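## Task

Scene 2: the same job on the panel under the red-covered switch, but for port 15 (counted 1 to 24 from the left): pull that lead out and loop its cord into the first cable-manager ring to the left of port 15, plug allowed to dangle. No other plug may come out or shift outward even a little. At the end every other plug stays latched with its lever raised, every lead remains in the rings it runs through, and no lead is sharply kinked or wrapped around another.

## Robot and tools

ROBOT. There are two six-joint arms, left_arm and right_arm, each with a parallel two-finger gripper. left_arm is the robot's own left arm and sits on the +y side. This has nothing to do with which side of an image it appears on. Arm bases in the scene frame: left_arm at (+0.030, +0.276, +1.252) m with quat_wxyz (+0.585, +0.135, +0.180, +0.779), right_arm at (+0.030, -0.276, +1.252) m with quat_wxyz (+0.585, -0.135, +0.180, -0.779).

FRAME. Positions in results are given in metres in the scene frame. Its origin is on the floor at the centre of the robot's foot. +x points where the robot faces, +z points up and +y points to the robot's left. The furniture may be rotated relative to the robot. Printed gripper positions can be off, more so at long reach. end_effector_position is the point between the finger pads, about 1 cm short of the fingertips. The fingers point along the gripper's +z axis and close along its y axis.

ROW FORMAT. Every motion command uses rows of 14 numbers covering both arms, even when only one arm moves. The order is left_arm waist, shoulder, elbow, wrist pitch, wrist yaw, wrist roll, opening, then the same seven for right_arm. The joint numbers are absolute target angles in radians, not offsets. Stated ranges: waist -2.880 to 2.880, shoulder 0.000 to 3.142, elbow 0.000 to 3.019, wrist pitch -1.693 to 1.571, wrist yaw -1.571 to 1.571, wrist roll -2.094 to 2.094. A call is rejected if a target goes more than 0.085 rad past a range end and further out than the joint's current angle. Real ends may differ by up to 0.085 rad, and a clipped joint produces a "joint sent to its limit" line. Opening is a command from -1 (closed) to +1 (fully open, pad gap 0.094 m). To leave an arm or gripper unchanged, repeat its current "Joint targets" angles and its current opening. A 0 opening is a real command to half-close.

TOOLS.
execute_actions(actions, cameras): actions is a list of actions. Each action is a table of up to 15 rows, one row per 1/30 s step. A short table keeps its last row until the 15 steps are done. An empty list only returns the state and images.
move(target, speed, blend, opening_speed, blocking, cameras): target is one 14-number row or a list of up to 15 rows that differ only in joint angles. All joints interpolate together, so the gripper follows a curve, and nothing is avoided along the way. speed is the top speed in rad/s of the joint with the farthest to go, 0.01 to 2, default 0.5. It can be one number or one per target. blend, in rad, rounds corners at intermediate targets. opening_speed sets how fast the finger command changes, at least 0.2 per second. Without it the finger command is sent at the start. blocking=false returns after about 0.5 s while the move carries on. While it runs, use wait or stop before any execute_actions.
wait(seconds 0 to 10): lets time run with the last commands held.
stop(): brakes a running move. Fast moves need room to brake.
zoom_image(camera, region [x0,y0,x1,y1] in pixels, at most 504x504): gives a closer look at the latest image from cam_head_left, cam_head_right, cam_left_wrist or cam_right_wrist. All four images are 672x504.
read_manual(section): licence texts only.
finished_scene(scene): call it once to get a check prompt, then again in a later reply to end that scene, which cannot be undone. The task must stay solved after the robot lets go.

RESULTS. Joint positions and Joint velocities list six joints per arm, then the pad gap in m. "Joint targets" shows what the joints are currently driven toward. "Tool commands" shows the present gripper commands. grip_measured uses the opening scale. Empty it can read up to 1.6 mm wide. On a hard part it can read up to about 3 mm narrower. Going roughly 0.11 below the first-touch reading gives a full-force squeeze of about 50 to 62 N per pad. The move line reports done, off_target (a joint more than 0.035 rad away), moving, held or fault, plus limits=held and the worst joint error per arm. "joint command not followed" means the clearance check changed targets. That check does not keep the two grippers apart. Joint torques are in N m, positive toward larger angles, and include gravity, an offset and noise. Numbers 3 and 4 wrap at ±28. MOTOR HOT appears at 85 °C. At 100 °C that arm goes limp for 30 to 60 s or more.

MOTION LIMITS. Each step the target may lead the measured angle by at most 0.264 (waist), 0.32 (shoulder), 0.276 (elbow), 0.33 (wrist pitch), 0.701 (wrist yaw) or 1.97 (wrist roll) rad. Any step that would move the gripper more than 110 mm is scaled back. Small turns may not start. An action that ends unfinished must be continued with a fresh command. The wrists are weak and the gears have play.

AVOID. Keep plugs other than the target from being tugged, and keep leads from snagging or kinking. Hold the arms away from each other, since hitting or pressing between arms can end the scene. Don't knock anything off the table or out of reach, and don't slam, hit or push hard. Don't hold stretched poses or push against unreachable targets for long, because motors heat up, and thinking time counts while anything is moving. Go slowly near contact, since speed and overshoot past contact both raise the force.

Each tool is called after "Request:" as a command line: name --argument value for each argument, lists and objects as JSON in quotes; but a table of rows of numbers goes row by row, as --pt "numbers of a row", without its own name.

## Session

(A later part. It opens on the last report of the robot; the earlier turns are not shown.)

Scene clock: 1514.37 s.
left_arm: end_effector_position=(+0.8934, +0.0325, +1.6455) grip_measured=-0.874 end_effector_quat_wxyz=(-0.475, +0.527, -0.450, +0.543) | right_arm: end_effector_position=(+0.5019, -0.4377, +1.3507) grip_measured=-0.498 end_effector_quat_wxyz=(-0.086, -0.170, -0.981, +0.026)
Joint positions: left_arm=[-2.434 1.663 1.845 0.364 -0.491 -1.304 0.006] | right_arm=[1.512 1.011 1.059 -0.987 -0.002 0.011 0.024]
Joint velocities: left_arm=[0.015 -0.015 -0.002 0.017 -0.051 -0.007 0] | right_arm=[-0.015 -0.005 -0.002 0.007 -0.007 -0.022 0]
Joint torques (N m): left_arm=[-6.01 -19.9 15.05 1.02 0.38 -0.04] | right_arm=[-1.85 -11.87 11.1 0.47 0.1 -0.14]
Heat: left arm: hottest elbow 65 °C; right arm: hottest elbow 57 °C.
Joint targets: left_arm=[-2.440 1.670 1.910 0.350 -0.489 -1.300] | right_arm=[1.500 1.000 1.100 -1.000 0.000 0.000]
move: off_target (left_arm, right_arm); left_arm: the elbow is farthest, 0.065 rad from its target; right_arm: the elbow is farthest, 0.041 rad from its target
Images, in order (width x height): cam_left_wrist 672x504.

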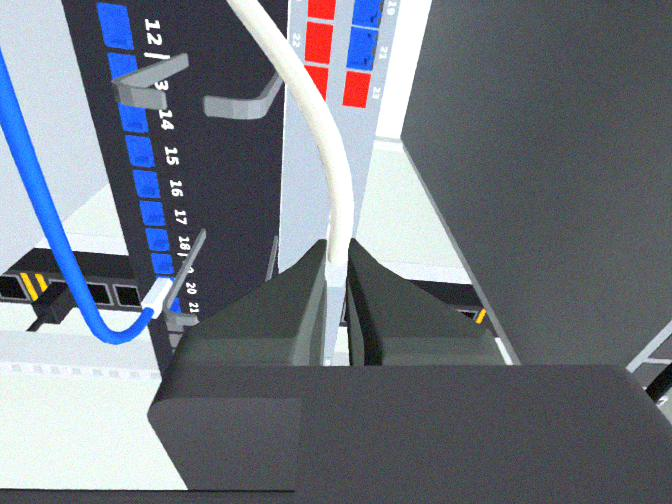

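Request:
move --target '[-2.44,1.705,1.91,0.325,-0.486,-1.30,-1,1.5,1.0,1.1,-1.0,0,0,-0.5]' --speed 0.12 --cameras '["cam_left_wrist"]'

Request:
zoom_image --camera "cam_left_wrist" --region '[200, 20, 520, 340]'

Scene clock: 1521.53 s.
left_arm: end_effector_position=(+0.8985, +0.0151, +1.6110) grip_measured=-0.874 end_effector_quat_wxyz=(-0.465, +0.528, -0.476, +0.528) | right_arm: end_effector_position=(+0.5019, -0.4377, +1.3507) grip_measured=-0.498 end_effector_quat_wxyz=(-0.086, -0.170, -0.981, +0.026)
Joint positions: left_arm=[-2.434 1.701 1.845 0.34 -0.489 -1.304 0.006] | right_arm=[1.512 1.011 1.059 -0.987 -0.002 0.011 0.024]
Joint velocities: left_arm=[-0.015 -0.005 -0.007 -0.002 -0.022 -0.051 0.001] | right_arm=[-0.005 -0.005 0.002 -0.002 0.007 -0.022 0.001]
Joint torques (N m): left_arm=[-6.18 -20.6 15.08 1.07 0.36 -0.06] | right_arm=[-1.61 -11.52 11.23 0.39 0.13 -0.09]
Heat: left arm: hottest elbow 67 °C; right arm: hottest elbow 57 °C.
Joint targets: left_arm=[-2.440 1.705 1.910 0.326 -0.486 -1.300] | right_arm=[1.500 1.000 1.100 -1.000 0.000 0.000]
move: off_target (left_arm, right_arm); left_arm: the elbow is farthest, 0.065 rad from its target; right_arm: the elbow is farthest, 0.041 rad from its target
Images, in order (width x height): cam_left_wrist 672x504.

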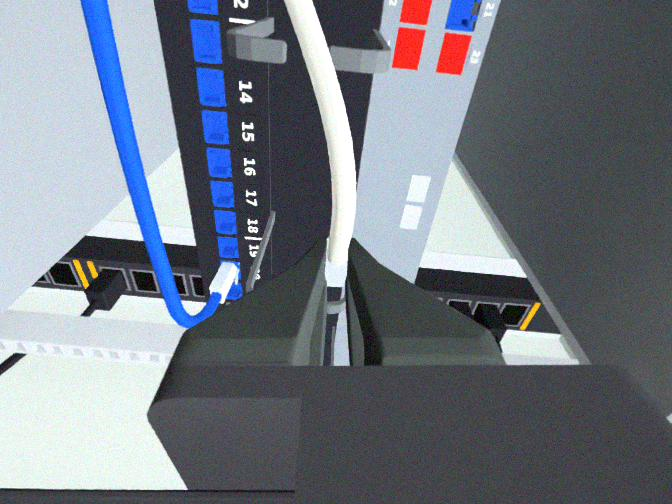

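Scaled by 1.575 from the camera's 672x504 image, which has a finer 960x720 frame.

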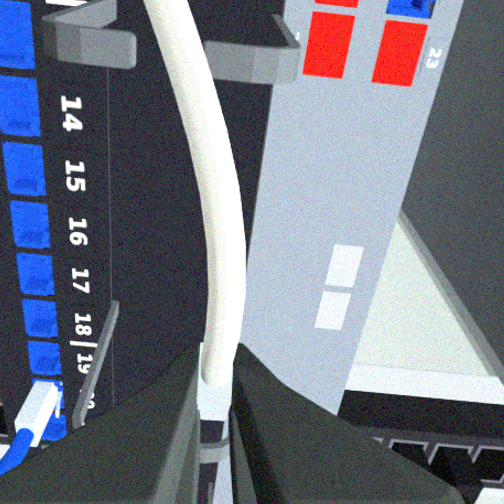

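Request:
move --target '[-2.37,1.705,1.91,0.325,-0.470,-1.30,-1,1.5,1.0,1.1,-1.0,0,0,-0.5]' --speed 0.12 --cameras '["cam_left_wrist"]'

Request:
zoom_image --camera "cam_left_wrist" --region '[200, 20, 520, 340]'

Scene clock: 1531.93 s.
left_arm: end_effector_position=(+0.9107, +0.0415, +1.6024) grip_measured=-0.875 end_effector_quat_wxyz=(-0.477, +0.529, -0.474, +0.518) | right_arm: end_effector_position=(+0.5019, -0.4377, +1.3507) grip_measured=-0.498 end_effector_quat_wxyz=(-0.086, -0.170, -0.981, +0.026)
Joint positions: left_arm=[-2.388 1.701 1.845 0.34 -0.471 -1.304 0.006] | right_arm=[1.512 1.011 1.059 -0.987 -0.002 0.011 0.024]
Joint velocities: left_arm=[-0.005 0.005 0.002 -0.017 -0.007 -0.051 0.001] | right_arm=[0.015 -0.005 -0.002 -0.022 -0.11 0.007 0]
Joint torques (N m): left_arm=[-4.07 -21.36 14.99 1.13 0.31 -0.06] | right_arm=[-1.61 -12.34 11.19 0.64 0.12 -0.18]
Heat: left arm: hottest elbow 69 °C; right arm: hottest elbow 57 °C.
Joint targets: left_arm=[-2.370 1.705 1.910 0.325 -0.469 -1.300] | right_arm=[1.500 1.000 1.100 -1.000 0.000 0.000]
move: off_target (left_arm, right_arm); left_arm: the elbow is farthest, 0.065 rad from its target; right_arm: the elbow is farthest, 0.041 rad from its target
Images, in order (width x height): cam_left_wrist 672x504.

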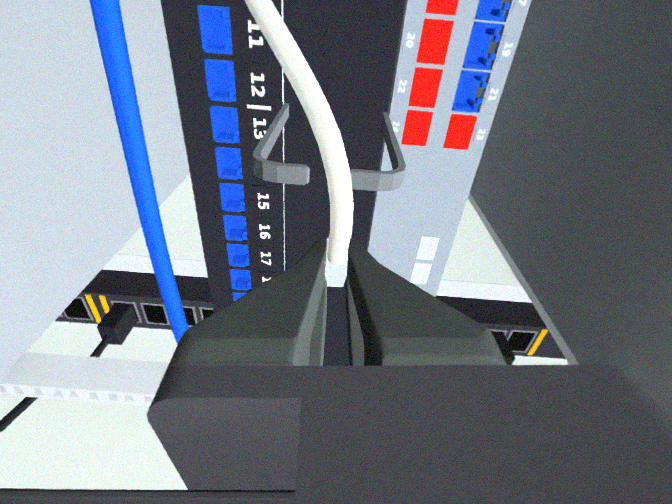

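Scaled by 1.575 from the camera's 672x504 image, which has a finer 960x720 frame.

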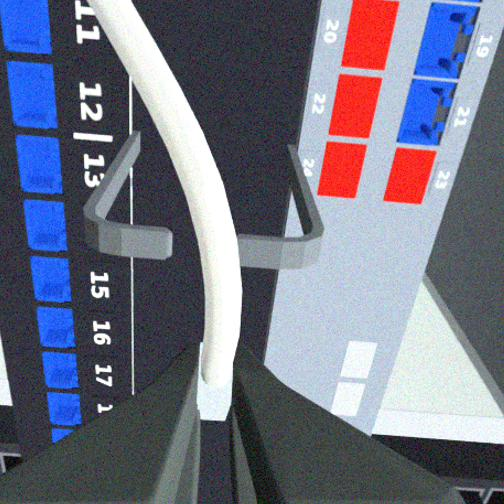

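Request:
move --target '[-2.34,1.79,2.06,0.255,-0.43,-1.30,-1,1.5,1.0,1.1,-1.0,0,0,-0.5]' --speed 0.1 --cameras '["cam_left_wrist"]'

Request:
zoom_image --camera "cam_left_wrist" --region '[200, 20, 520, 340]'

Scene clock: 1543.90 s.
left_arm: end_effector_position=(+0.9429, +0.0395, +1.6006) grip_measured=-0.876 end_effector_quat_wxyz=(-0.476, +0.520, -0.483, +0.519) | right_arm: end_effector_position=(+0.5019, -0.4377, +1.3507) grip_measured=-0.498 end_effector_quat_wxyz=(-0.086, -0.170, -0.981, +0.026)
Joint positions: left_arm=[-2.362 1.782 1.988 0.268 -0.429 -1.304 0.006] | right_arm=[1.512 1.011 1.059 -0.987 -0.002 0.011 0.024]
Joint velocities: left_arm=[0.005 -0.005 -0.007 -0.002 -0.051 -0.022 0] | right_arm=[-0.015 -0.005 -0.007 -0.002 -0.051 -0.022 -0.001]
Joint torques (N m): left_arm=[-4.13 -22.42 15.77 1.21 0.2 -0.05] | right_arm=[-0.91 -12.22 11.06 0.51 0.12 -0.2]
Heat: left arm: hottest elbow 71 °C; right arm: hottest elbow 57 °C.
Joint targets: left_arm=[-2.340 1.790 2.059 0.254 -0.430 -1.300] | right_arm=[1.500 1.000 1.100 -1.000 0.000 0.000]
move: off_target (left_arm, right_arm); left_arm: the elbow is farthest, 0.072 rad from its target; right_arm: the elbow is farthest, 0.041 rad from its target
Images, in order (width x height): cam_left_wrist 672x504.

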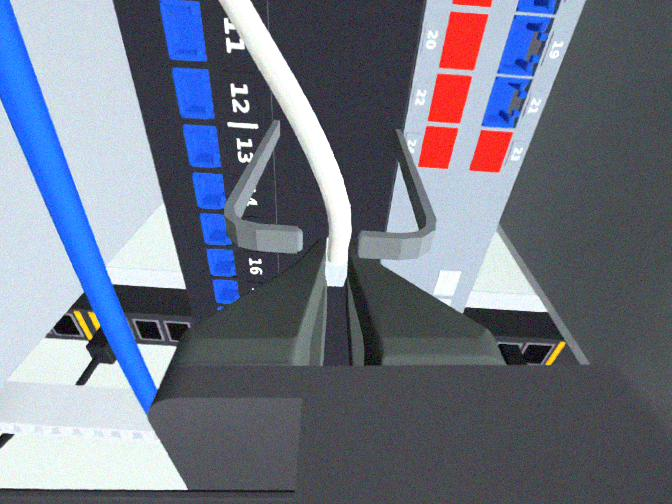

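Scaled by 1.575 from the camera's 672x504 image, which has a finer 960x720 frame.

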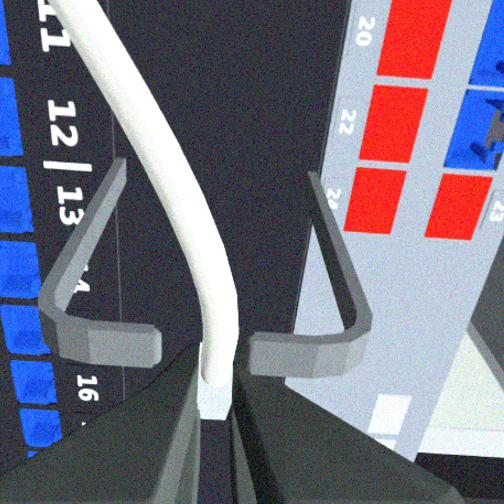

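Request:
move --target '[-2.325,1.822,2.115,0.23,-0.42,-1.30,-1,1.5,1.0,1.1,-1.0,0,0,-0.5]' --speed 0.1 --cameras '["cam_left_wrist"]'

Request:
zoom_image --camera "cam_left_wrist" --region '[200, 20, 520, 340]'

Scene clock: 1553.37 s.
left_arm: end_effector_position=(+0.9526, +0.0419, +1.6064) grip_measured=-0.876 end_effector_quat_wxyz=(-0.479, +0.518, -0.480, +0.522) | right_arm: end_effector_position=(+0.5019, -0.4377, +1.3507) grip_measured=-0.498 end_effector_quat_wxyz=(-0.086, -0.170, -0.981, +0.026)
Joint positions: left_arm=[-2.355 1.805 2.04 0.248 -0.42 -1.304 0.006] | right_arm=[1.512 1.011 1.059 -0.987 -0.002 0.011 0.024]
Joint velocities: left_arm=[-0.005 -0.005 0.007 -0.017 -0.007 -0.022 0] | right_arm=[-0.005 -0.015 0.002 -0.017 -0.022 0.037 0]
Joint torques (N m): left_arm=[-3.55 -22.36 16.13 1.07 0.26 -0.06] | right_arm=[-0.85 -12.28 10.89 0.55 0.15 -0.14]
Heat: left arm: hottest elbow 71 °C; right arm: hottest elbow 57 °C.
Joint targets: left_arm=[-2.324 1.822 2.115 0.230 -0.419 -1.300] | right_arm=[1.500 1.000 1.100 -1.000 0.000 0.000]
move: off_target (left_arm, right_arm); left_arm: the elbow is farthest, 0.075 rad from its target; right_arm: the elbow is farthest, 0.041 rad from its target
Images, in order (width x height): cam_left_wrist 672x504.

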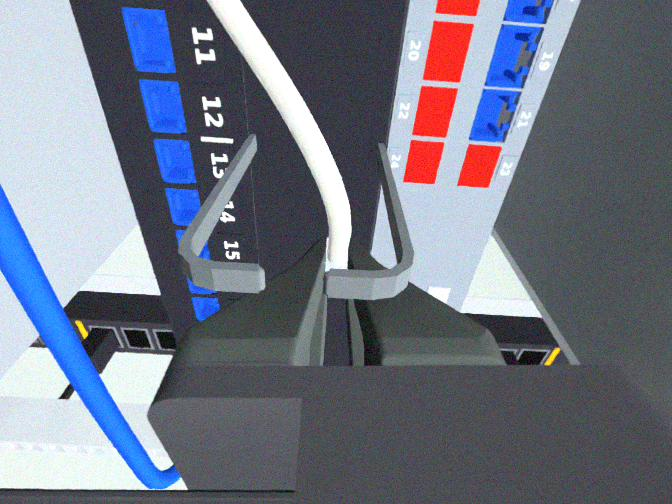

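Scaled by 1.575 from the camera's 672x504 image, which has a finer 960x720 frame.

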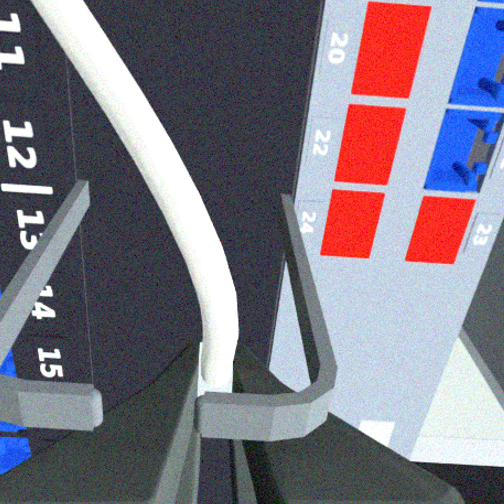

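Request:
move --target '[-2.32,1.827,2.005,0.30,-0.417,-1.30,-1,1.5,1.0,1.1,-1.0,0,0,-0.5]' --speed 0.08 --cameras '["cam_left_wrist"]'

Request:
zoom_image --camera "cam_left_wrist" --region '[200, 20, 520, 340]'

Scene clock: 1572.80 s.
left_arm: end_effector_position=(+0.9524, +0.0361, +1.5813) grip_measured=-0.876 end_effector_quat_wxyz=(-0.476, +0.518, -0.488, +0.517) | right_arm: end_effector_position=(+0.5019, -0.4377, +1.3507) grip_measured=-0.498 end_effector_quat_wxyz=(-0.086, -0.170, -0.981, +0.026)
Joint positions: left_arm=[-2.35 1.819 2.008 0.274 -0.415 -1.304 0.006] | right_arm=[1.512 1.011 1.059 -0.987 -0.002 0.011 0.024]
Joint velocities: left_arm=[0.005 -0.005 -0.012 -0.012 -0.095 -0.066 0] | right_arm=[-0.015 -0.005 -0.002 -0.012 0.022 -0.007 -0.001]
Joint torques (N m): left_arm=[-3.84 -22.53 9.48 2.58 0.16 -0.07] | right_arm=[-1.08 -11.81 10.96 0.54 0.15 -0.17]
Heat: left arm: hottest elbow 77 °C; right arm: hottest elbow 57 °C.
Joint targets: left_arm=[-2.321 1.827 2.006 0.300 -0.417 -1.300] | right_arm=[1.500 1.000 1.100 -1.000 0.000 0.000]
move: off_target (right_arm); right_arm: the elbow is farthest, 0.041 rad from its target
Images, in order (width x height): cam_left_wrist 672x504.

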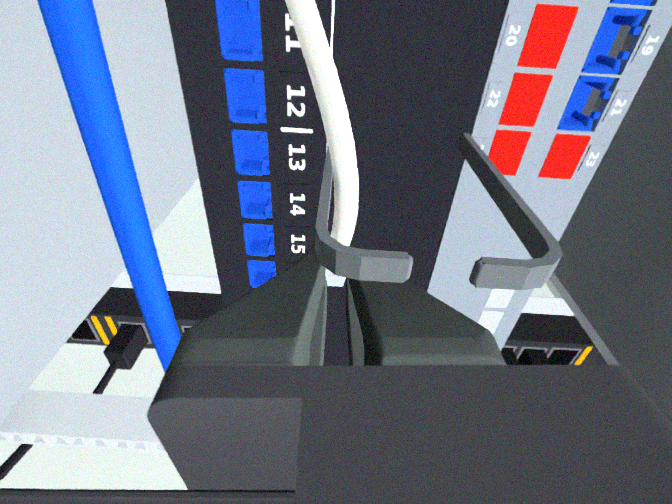

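Scaled by 1.575 from the camera's 672x504 image, which has a finer 960x720 frame.

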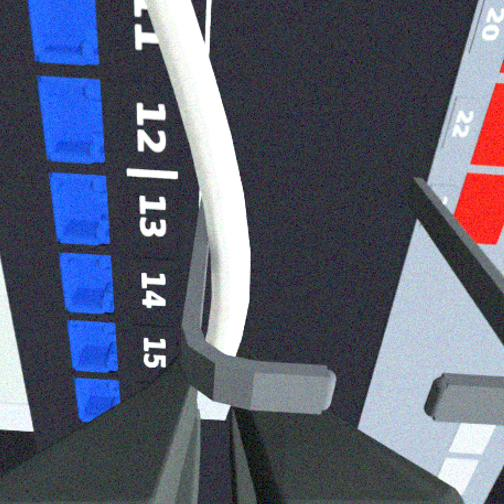

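Request:
move --target '[-2.32,1.827,2.005,0.30,-0.417,-1.30,-0.6,1.5,1.0,1.1,-1.0,0,0,-0.5]' --opening_speed 0.4 --cameras '["cam_left_wrist"]'

Request:
move --target '[-2.395,1.67,1.72,0.46,-0.440,-1.30,-0.6,1.5,1.0,1.1,-1.0,0,0,-0.5]' --speed 0.15 --cameras '["cam_left_wrist"]'

Scene clock: 1585.17 s.
left_arm: end_effector_position=(+0.9542, +0.0412, +1.5788) grip_measured=-0.604 end_effector_quat_wxyz=(-0.478, +0.520, -0.488, +0.513) | right_arm: end_effector_position=(+0.5019, -0.4377, +1.3507) grip_measured=-0.498 end_effector_quat_wxyz=(-0.086, -0.170, -0.981, +0.026)
Joint positions: left_arm=[-2.342 1.819 2.006 0.274 -0.415 -1.304 0.019] | right_arm=[1.512 1.011 1.059 -0.987 -0.002 0.011 0.024]
Joint velocities: left_arm=[-0.005 0.005 0.002 0.002 -0.037 0.051 0.001] | right_arm=[-0.005 -0.005 0.007 -0.002 -0.022 -0.051 -0.001]
Joint torques (N m): left_arm=[-4.07 -22.71 9.43 2.63 0.16 -0.08] | right_arm=[-1.14 -11.58 10.92 0.39 0.15 -0.17]
Heat: left arm: hottest elbow 72 °C; right arm: hottest elbow 57 °C.
Joint targets: left_arm=[-2.320 1.827 2.004 0.300 -0.417 -1.300] | right_arm=[1.500 1.000 1.100 -1.000 0.000 0.000]
move: off_target (right_arm); right_arm: the elbow is farthest, 0.041 rad from its target
Images, in order (width x height): cam_left_wrist 672x504.

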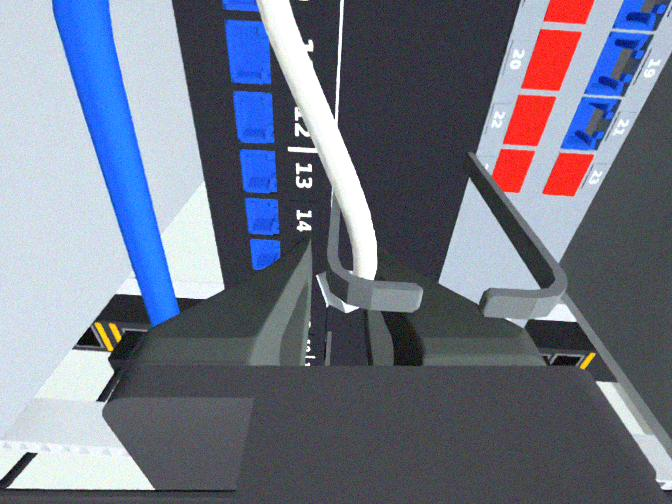

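Scene clock: 1587.53 s.
left_arm: end_effector_position=(+0.8984, +0.0363, +1.5501) grip_measured=-0.602 end_effector_quat_wxyz=(-0.471, +0.522, -0.491, +0.515) | right_arm: end_effector_position=(+0.5019, -0.4377, +1.3507) grip_measured=-0.498 end_effector_quat_wxyz=(-0.086, -0.170, -0.981, +0.026)
Joint positions: left_arm=[-2.372 1.703 1.723 0.432 -0.437 -1.304 0.019] | right_arm=[1.512 1.011 1.059 -0.987 -0.002 0.011 0.024]
Joint velocities: left_arm=[-0.024 -0.005 -0.002 -0.002 -0.022 -0.007 0] | right_arm=[-0.015 -0.005 -0.007 -0.017 0.125 0.022 0]
Joint torques (N m): left_arm=[-7 -24.59 9.1 2.7 0.13 -0.07] | right_arm=[-1.14 -11.75 11.1 0.51 0.17 -0.19]
Heat: left arm: hottest elbow 71 °C; right arm: hottest elbow 57 °C.
Joint targets: left_arm=[-2.395 1.670 1.720 0.460 -0.440 -1.300] | right_arm=[1.500 1.000 1.100 -1.000 0.000 0.000]
move: off_target (right_arm); right_arm: the elbow is farthest, 0.041 rad from its target
Images, in order (width x height): cam_left_wrist 672x504.

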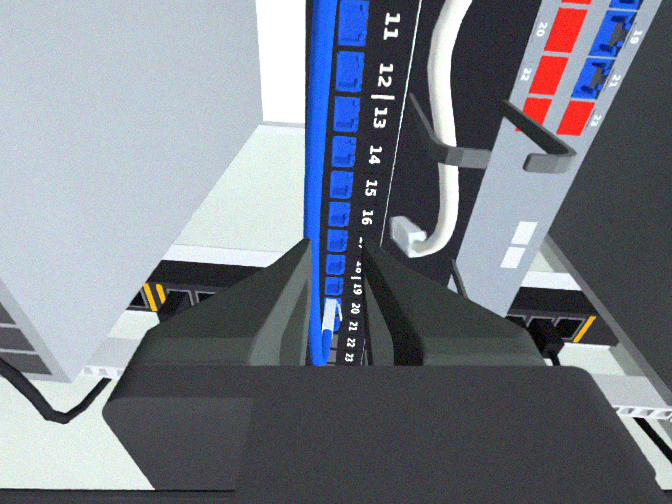

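Hooked. Retract and park.

Request:
move --pt "-2.33 1.65 1.33 0.82 -0.42 -1.3 -0.6 1.5 1.0 1.1 -1.0 0 0 -0.5" --speed 0.3 --cameras '["cam_left_wrist"]'

Request:
zoom_image --camera "cam_left_wrist" --region '[250, 0, 672, 330]'

Request:
move --pt "-1.8 1.55 1.15 0.5 -0.1 -1.2 -0.6 1.5 1.0 1.1 -1.0 0 0 -0.5" --pt "-1.5 1.0 1.1 -1.0 0 0 -0.6 1.5 1.0 1.1 -1.0 0 0 -0.5" --speed 0.5

Request:
zoom_image --camera "cam_head_left" --region '[220, 120, 420, 200]'

Request:
zoom_image --camera "cam_head_right" --region '[200, 120, 400, 200]'

Scene clock: 1598.63 s.
left_arm: end_effector_position=(+0.8223, +0.0479, +1.4309) grip_measured=-0.602 end_effector_quat_wxyz=(-0.474, +0.522, -0.494, +0.508) | right_arm: end_effector_position=(+0.5019, -0.4377, +1.3507) grip_measured=-0.498 end_effector_quat_wxyz=(-0.086, -0.170, -0.981, +0.026)
Joint positions: left_arm=[-2.347 1.683 1.333 0.792 -0.423 -1.304 0.019] | right_arm=[1.512 1.011 1.059 -0.987 -0.002 0.011 0.024]
Joint velocities: left_arm=[-0.015 -0.015 -0.002 0.002 -0.037 0.037 0] | right_arm=[-0.005 -0.015 -0.012 -0.002 0.066 0.051 -0.001]
Joint torques (N m): left_arm=[-3.55 -22.12 7.58 2.71 0.35 -0.05] | right_arm=[-0.79 -12.51 11.23 0.34 0.12 -0.17]
Heat: left arm: hottest elbow 67 °C; right arm: hottest elbow 57 °C.
Joint targets: left_arm=[-2.330 1.650 1.330 0.820 -0.420 -1.300] | right_arm=[1.500 1.000 1.100 -1.000 0.000 0.000]
move: off_target (right_arm); right_arm: the elbow is farthest, 0.041 rad from its target
Images, in order (width x height): cam_left_wrist 672x504.

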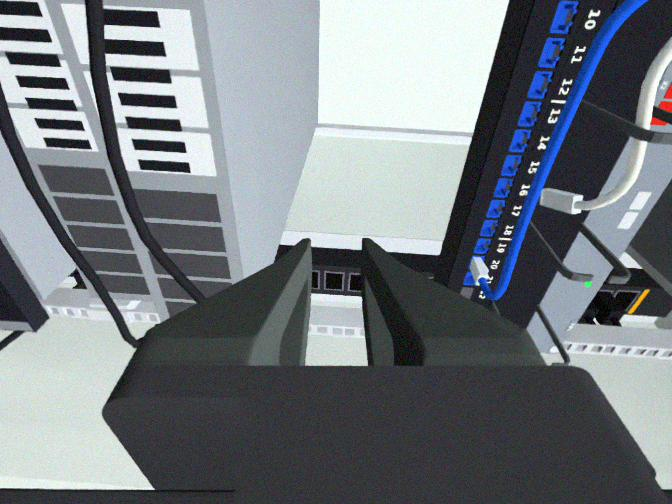

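Scaled by 1.194 from the camera's 672x504 image, which has a finer 960x720 frame.

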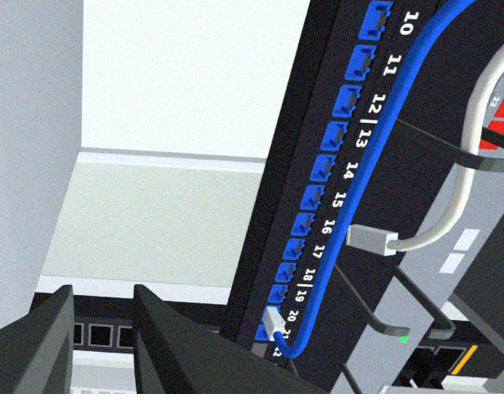

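Scene clock: 1603.67 s.
left_arm: end_effector_position=(+0.5217, +0.4366, +1.3656) grip_measured=-0.602 end_effector_quat_wxyz=(+0.107, -0.165, +0.980, +0.024) | right_arm: end_effector_position=(+0.5019, -0.4377, +1.3507) grip_measured=-0.498 end_effector_quat_wxyz=(-0.086, -0.170, -0.981, +0.026)
Joint positions: left_arm=[-1.526 1.018 1.104 -0.984 0.005 -0.014 0.019] | right_arm=[1.512 1.011 1.059 -0.987 -0.002 0.011 0.024]
Joint velocities: left_arm=[0.015 -0.005 -0.002 0.007 0.007 0.022 -0.001] | right_arm=[0.005 0.005 -0.007 0.002 -0.051 -0.11 -0.001]
Joint torques (N m): left_arm=[1.61 -13.57 8.51 0.34 0.09 -0.06] | right_arm=[-1.03 -11.87 10.92 0.54 0.17 -0.17]
Heat: left arm: hottest elbow 66 °C; right arm: hottest elbow 57 °C.
Joint targets: left_arm=[-1.510 1.000 1.101 -0.999 0.007 0.000] | right_arm=[1.500 1.000 1.100 -1.000 0.000 0.000]
move: off_target (right_arm); right_arm: the elbow is farthest, 0.041 rad from its target

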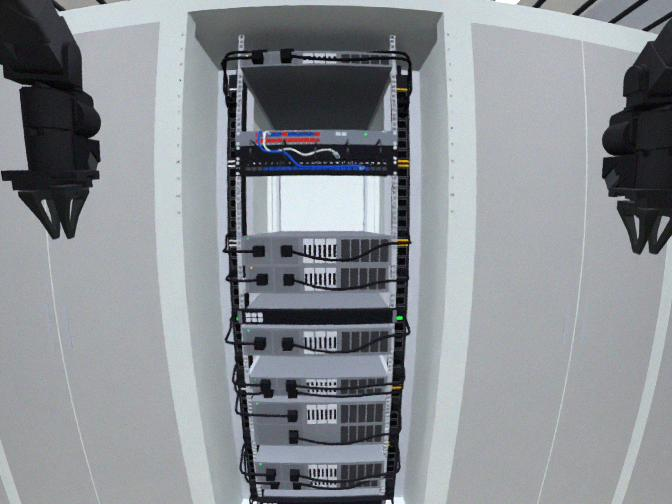

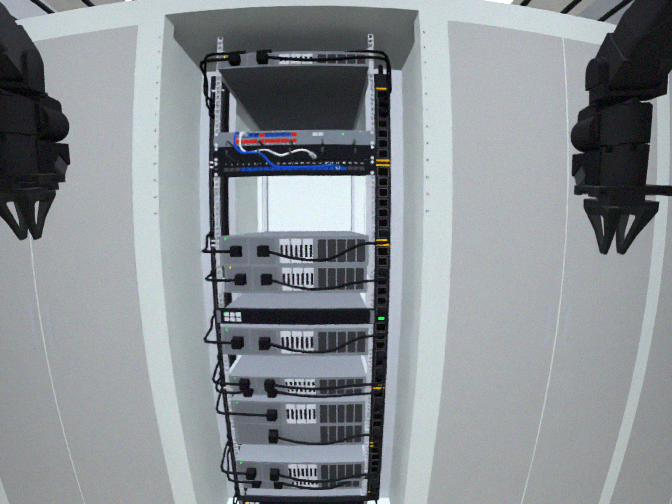

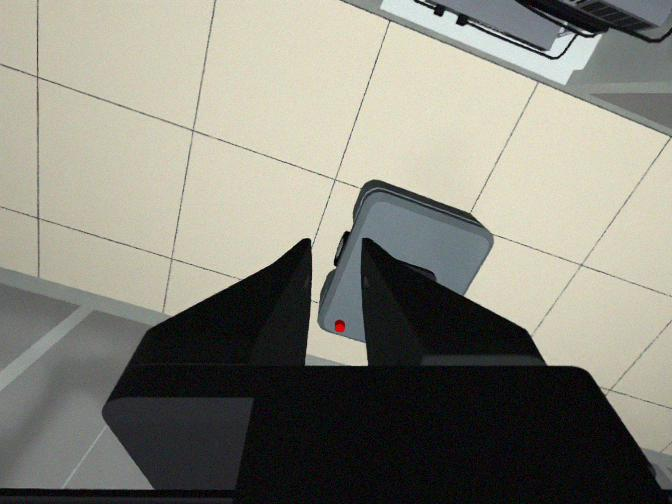

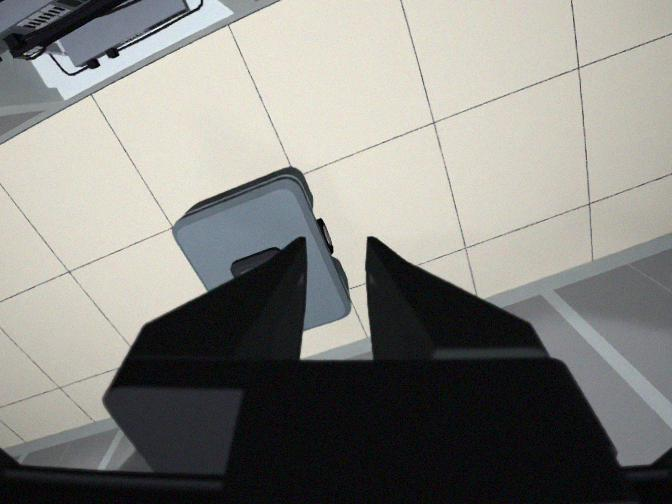

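Scaled by 2.520 from the camera's 672x504 image, which has a finer 960x720 frame.

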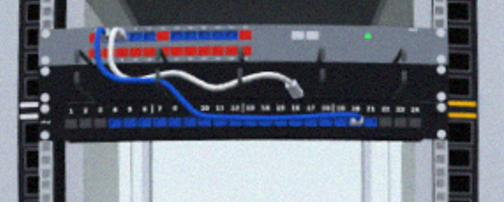

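Scaled by 2.520 from the camera's 672x504 image, which has a finer 960x720 frame.

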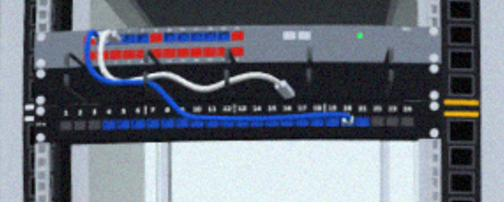

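Request:
zoom_image --camera "cam_head_left" --region '[245, 128, 345, 178]'

Request:
zoom_image --camera "cam_head_right" --region '[225, 128, 325, 178]'

Scaled by 5.040 from the camera's 672x504 image, which has a finer 960x720 frame.

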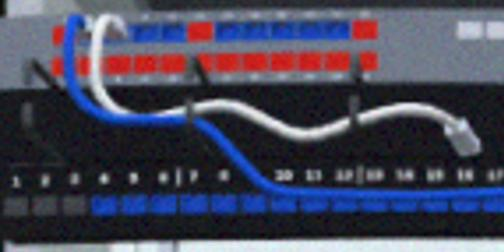

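Scaled by 5.040 from the camera's 672x504 image, which has a finer 960x720 frame.

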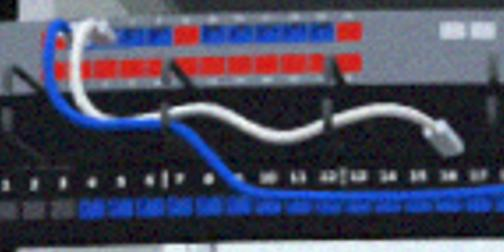

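Good: both leads run through ring 2, and the white one also through ring 3.

Request:
finished_scene --scene 2

This call ended nothing. Check each condition of the task against the scene as it is now, look again where you are not sure, and mend what is not met. Then call finished_scene again.

Request:
finished_scene --scene 2

The scene is finished: the task was done.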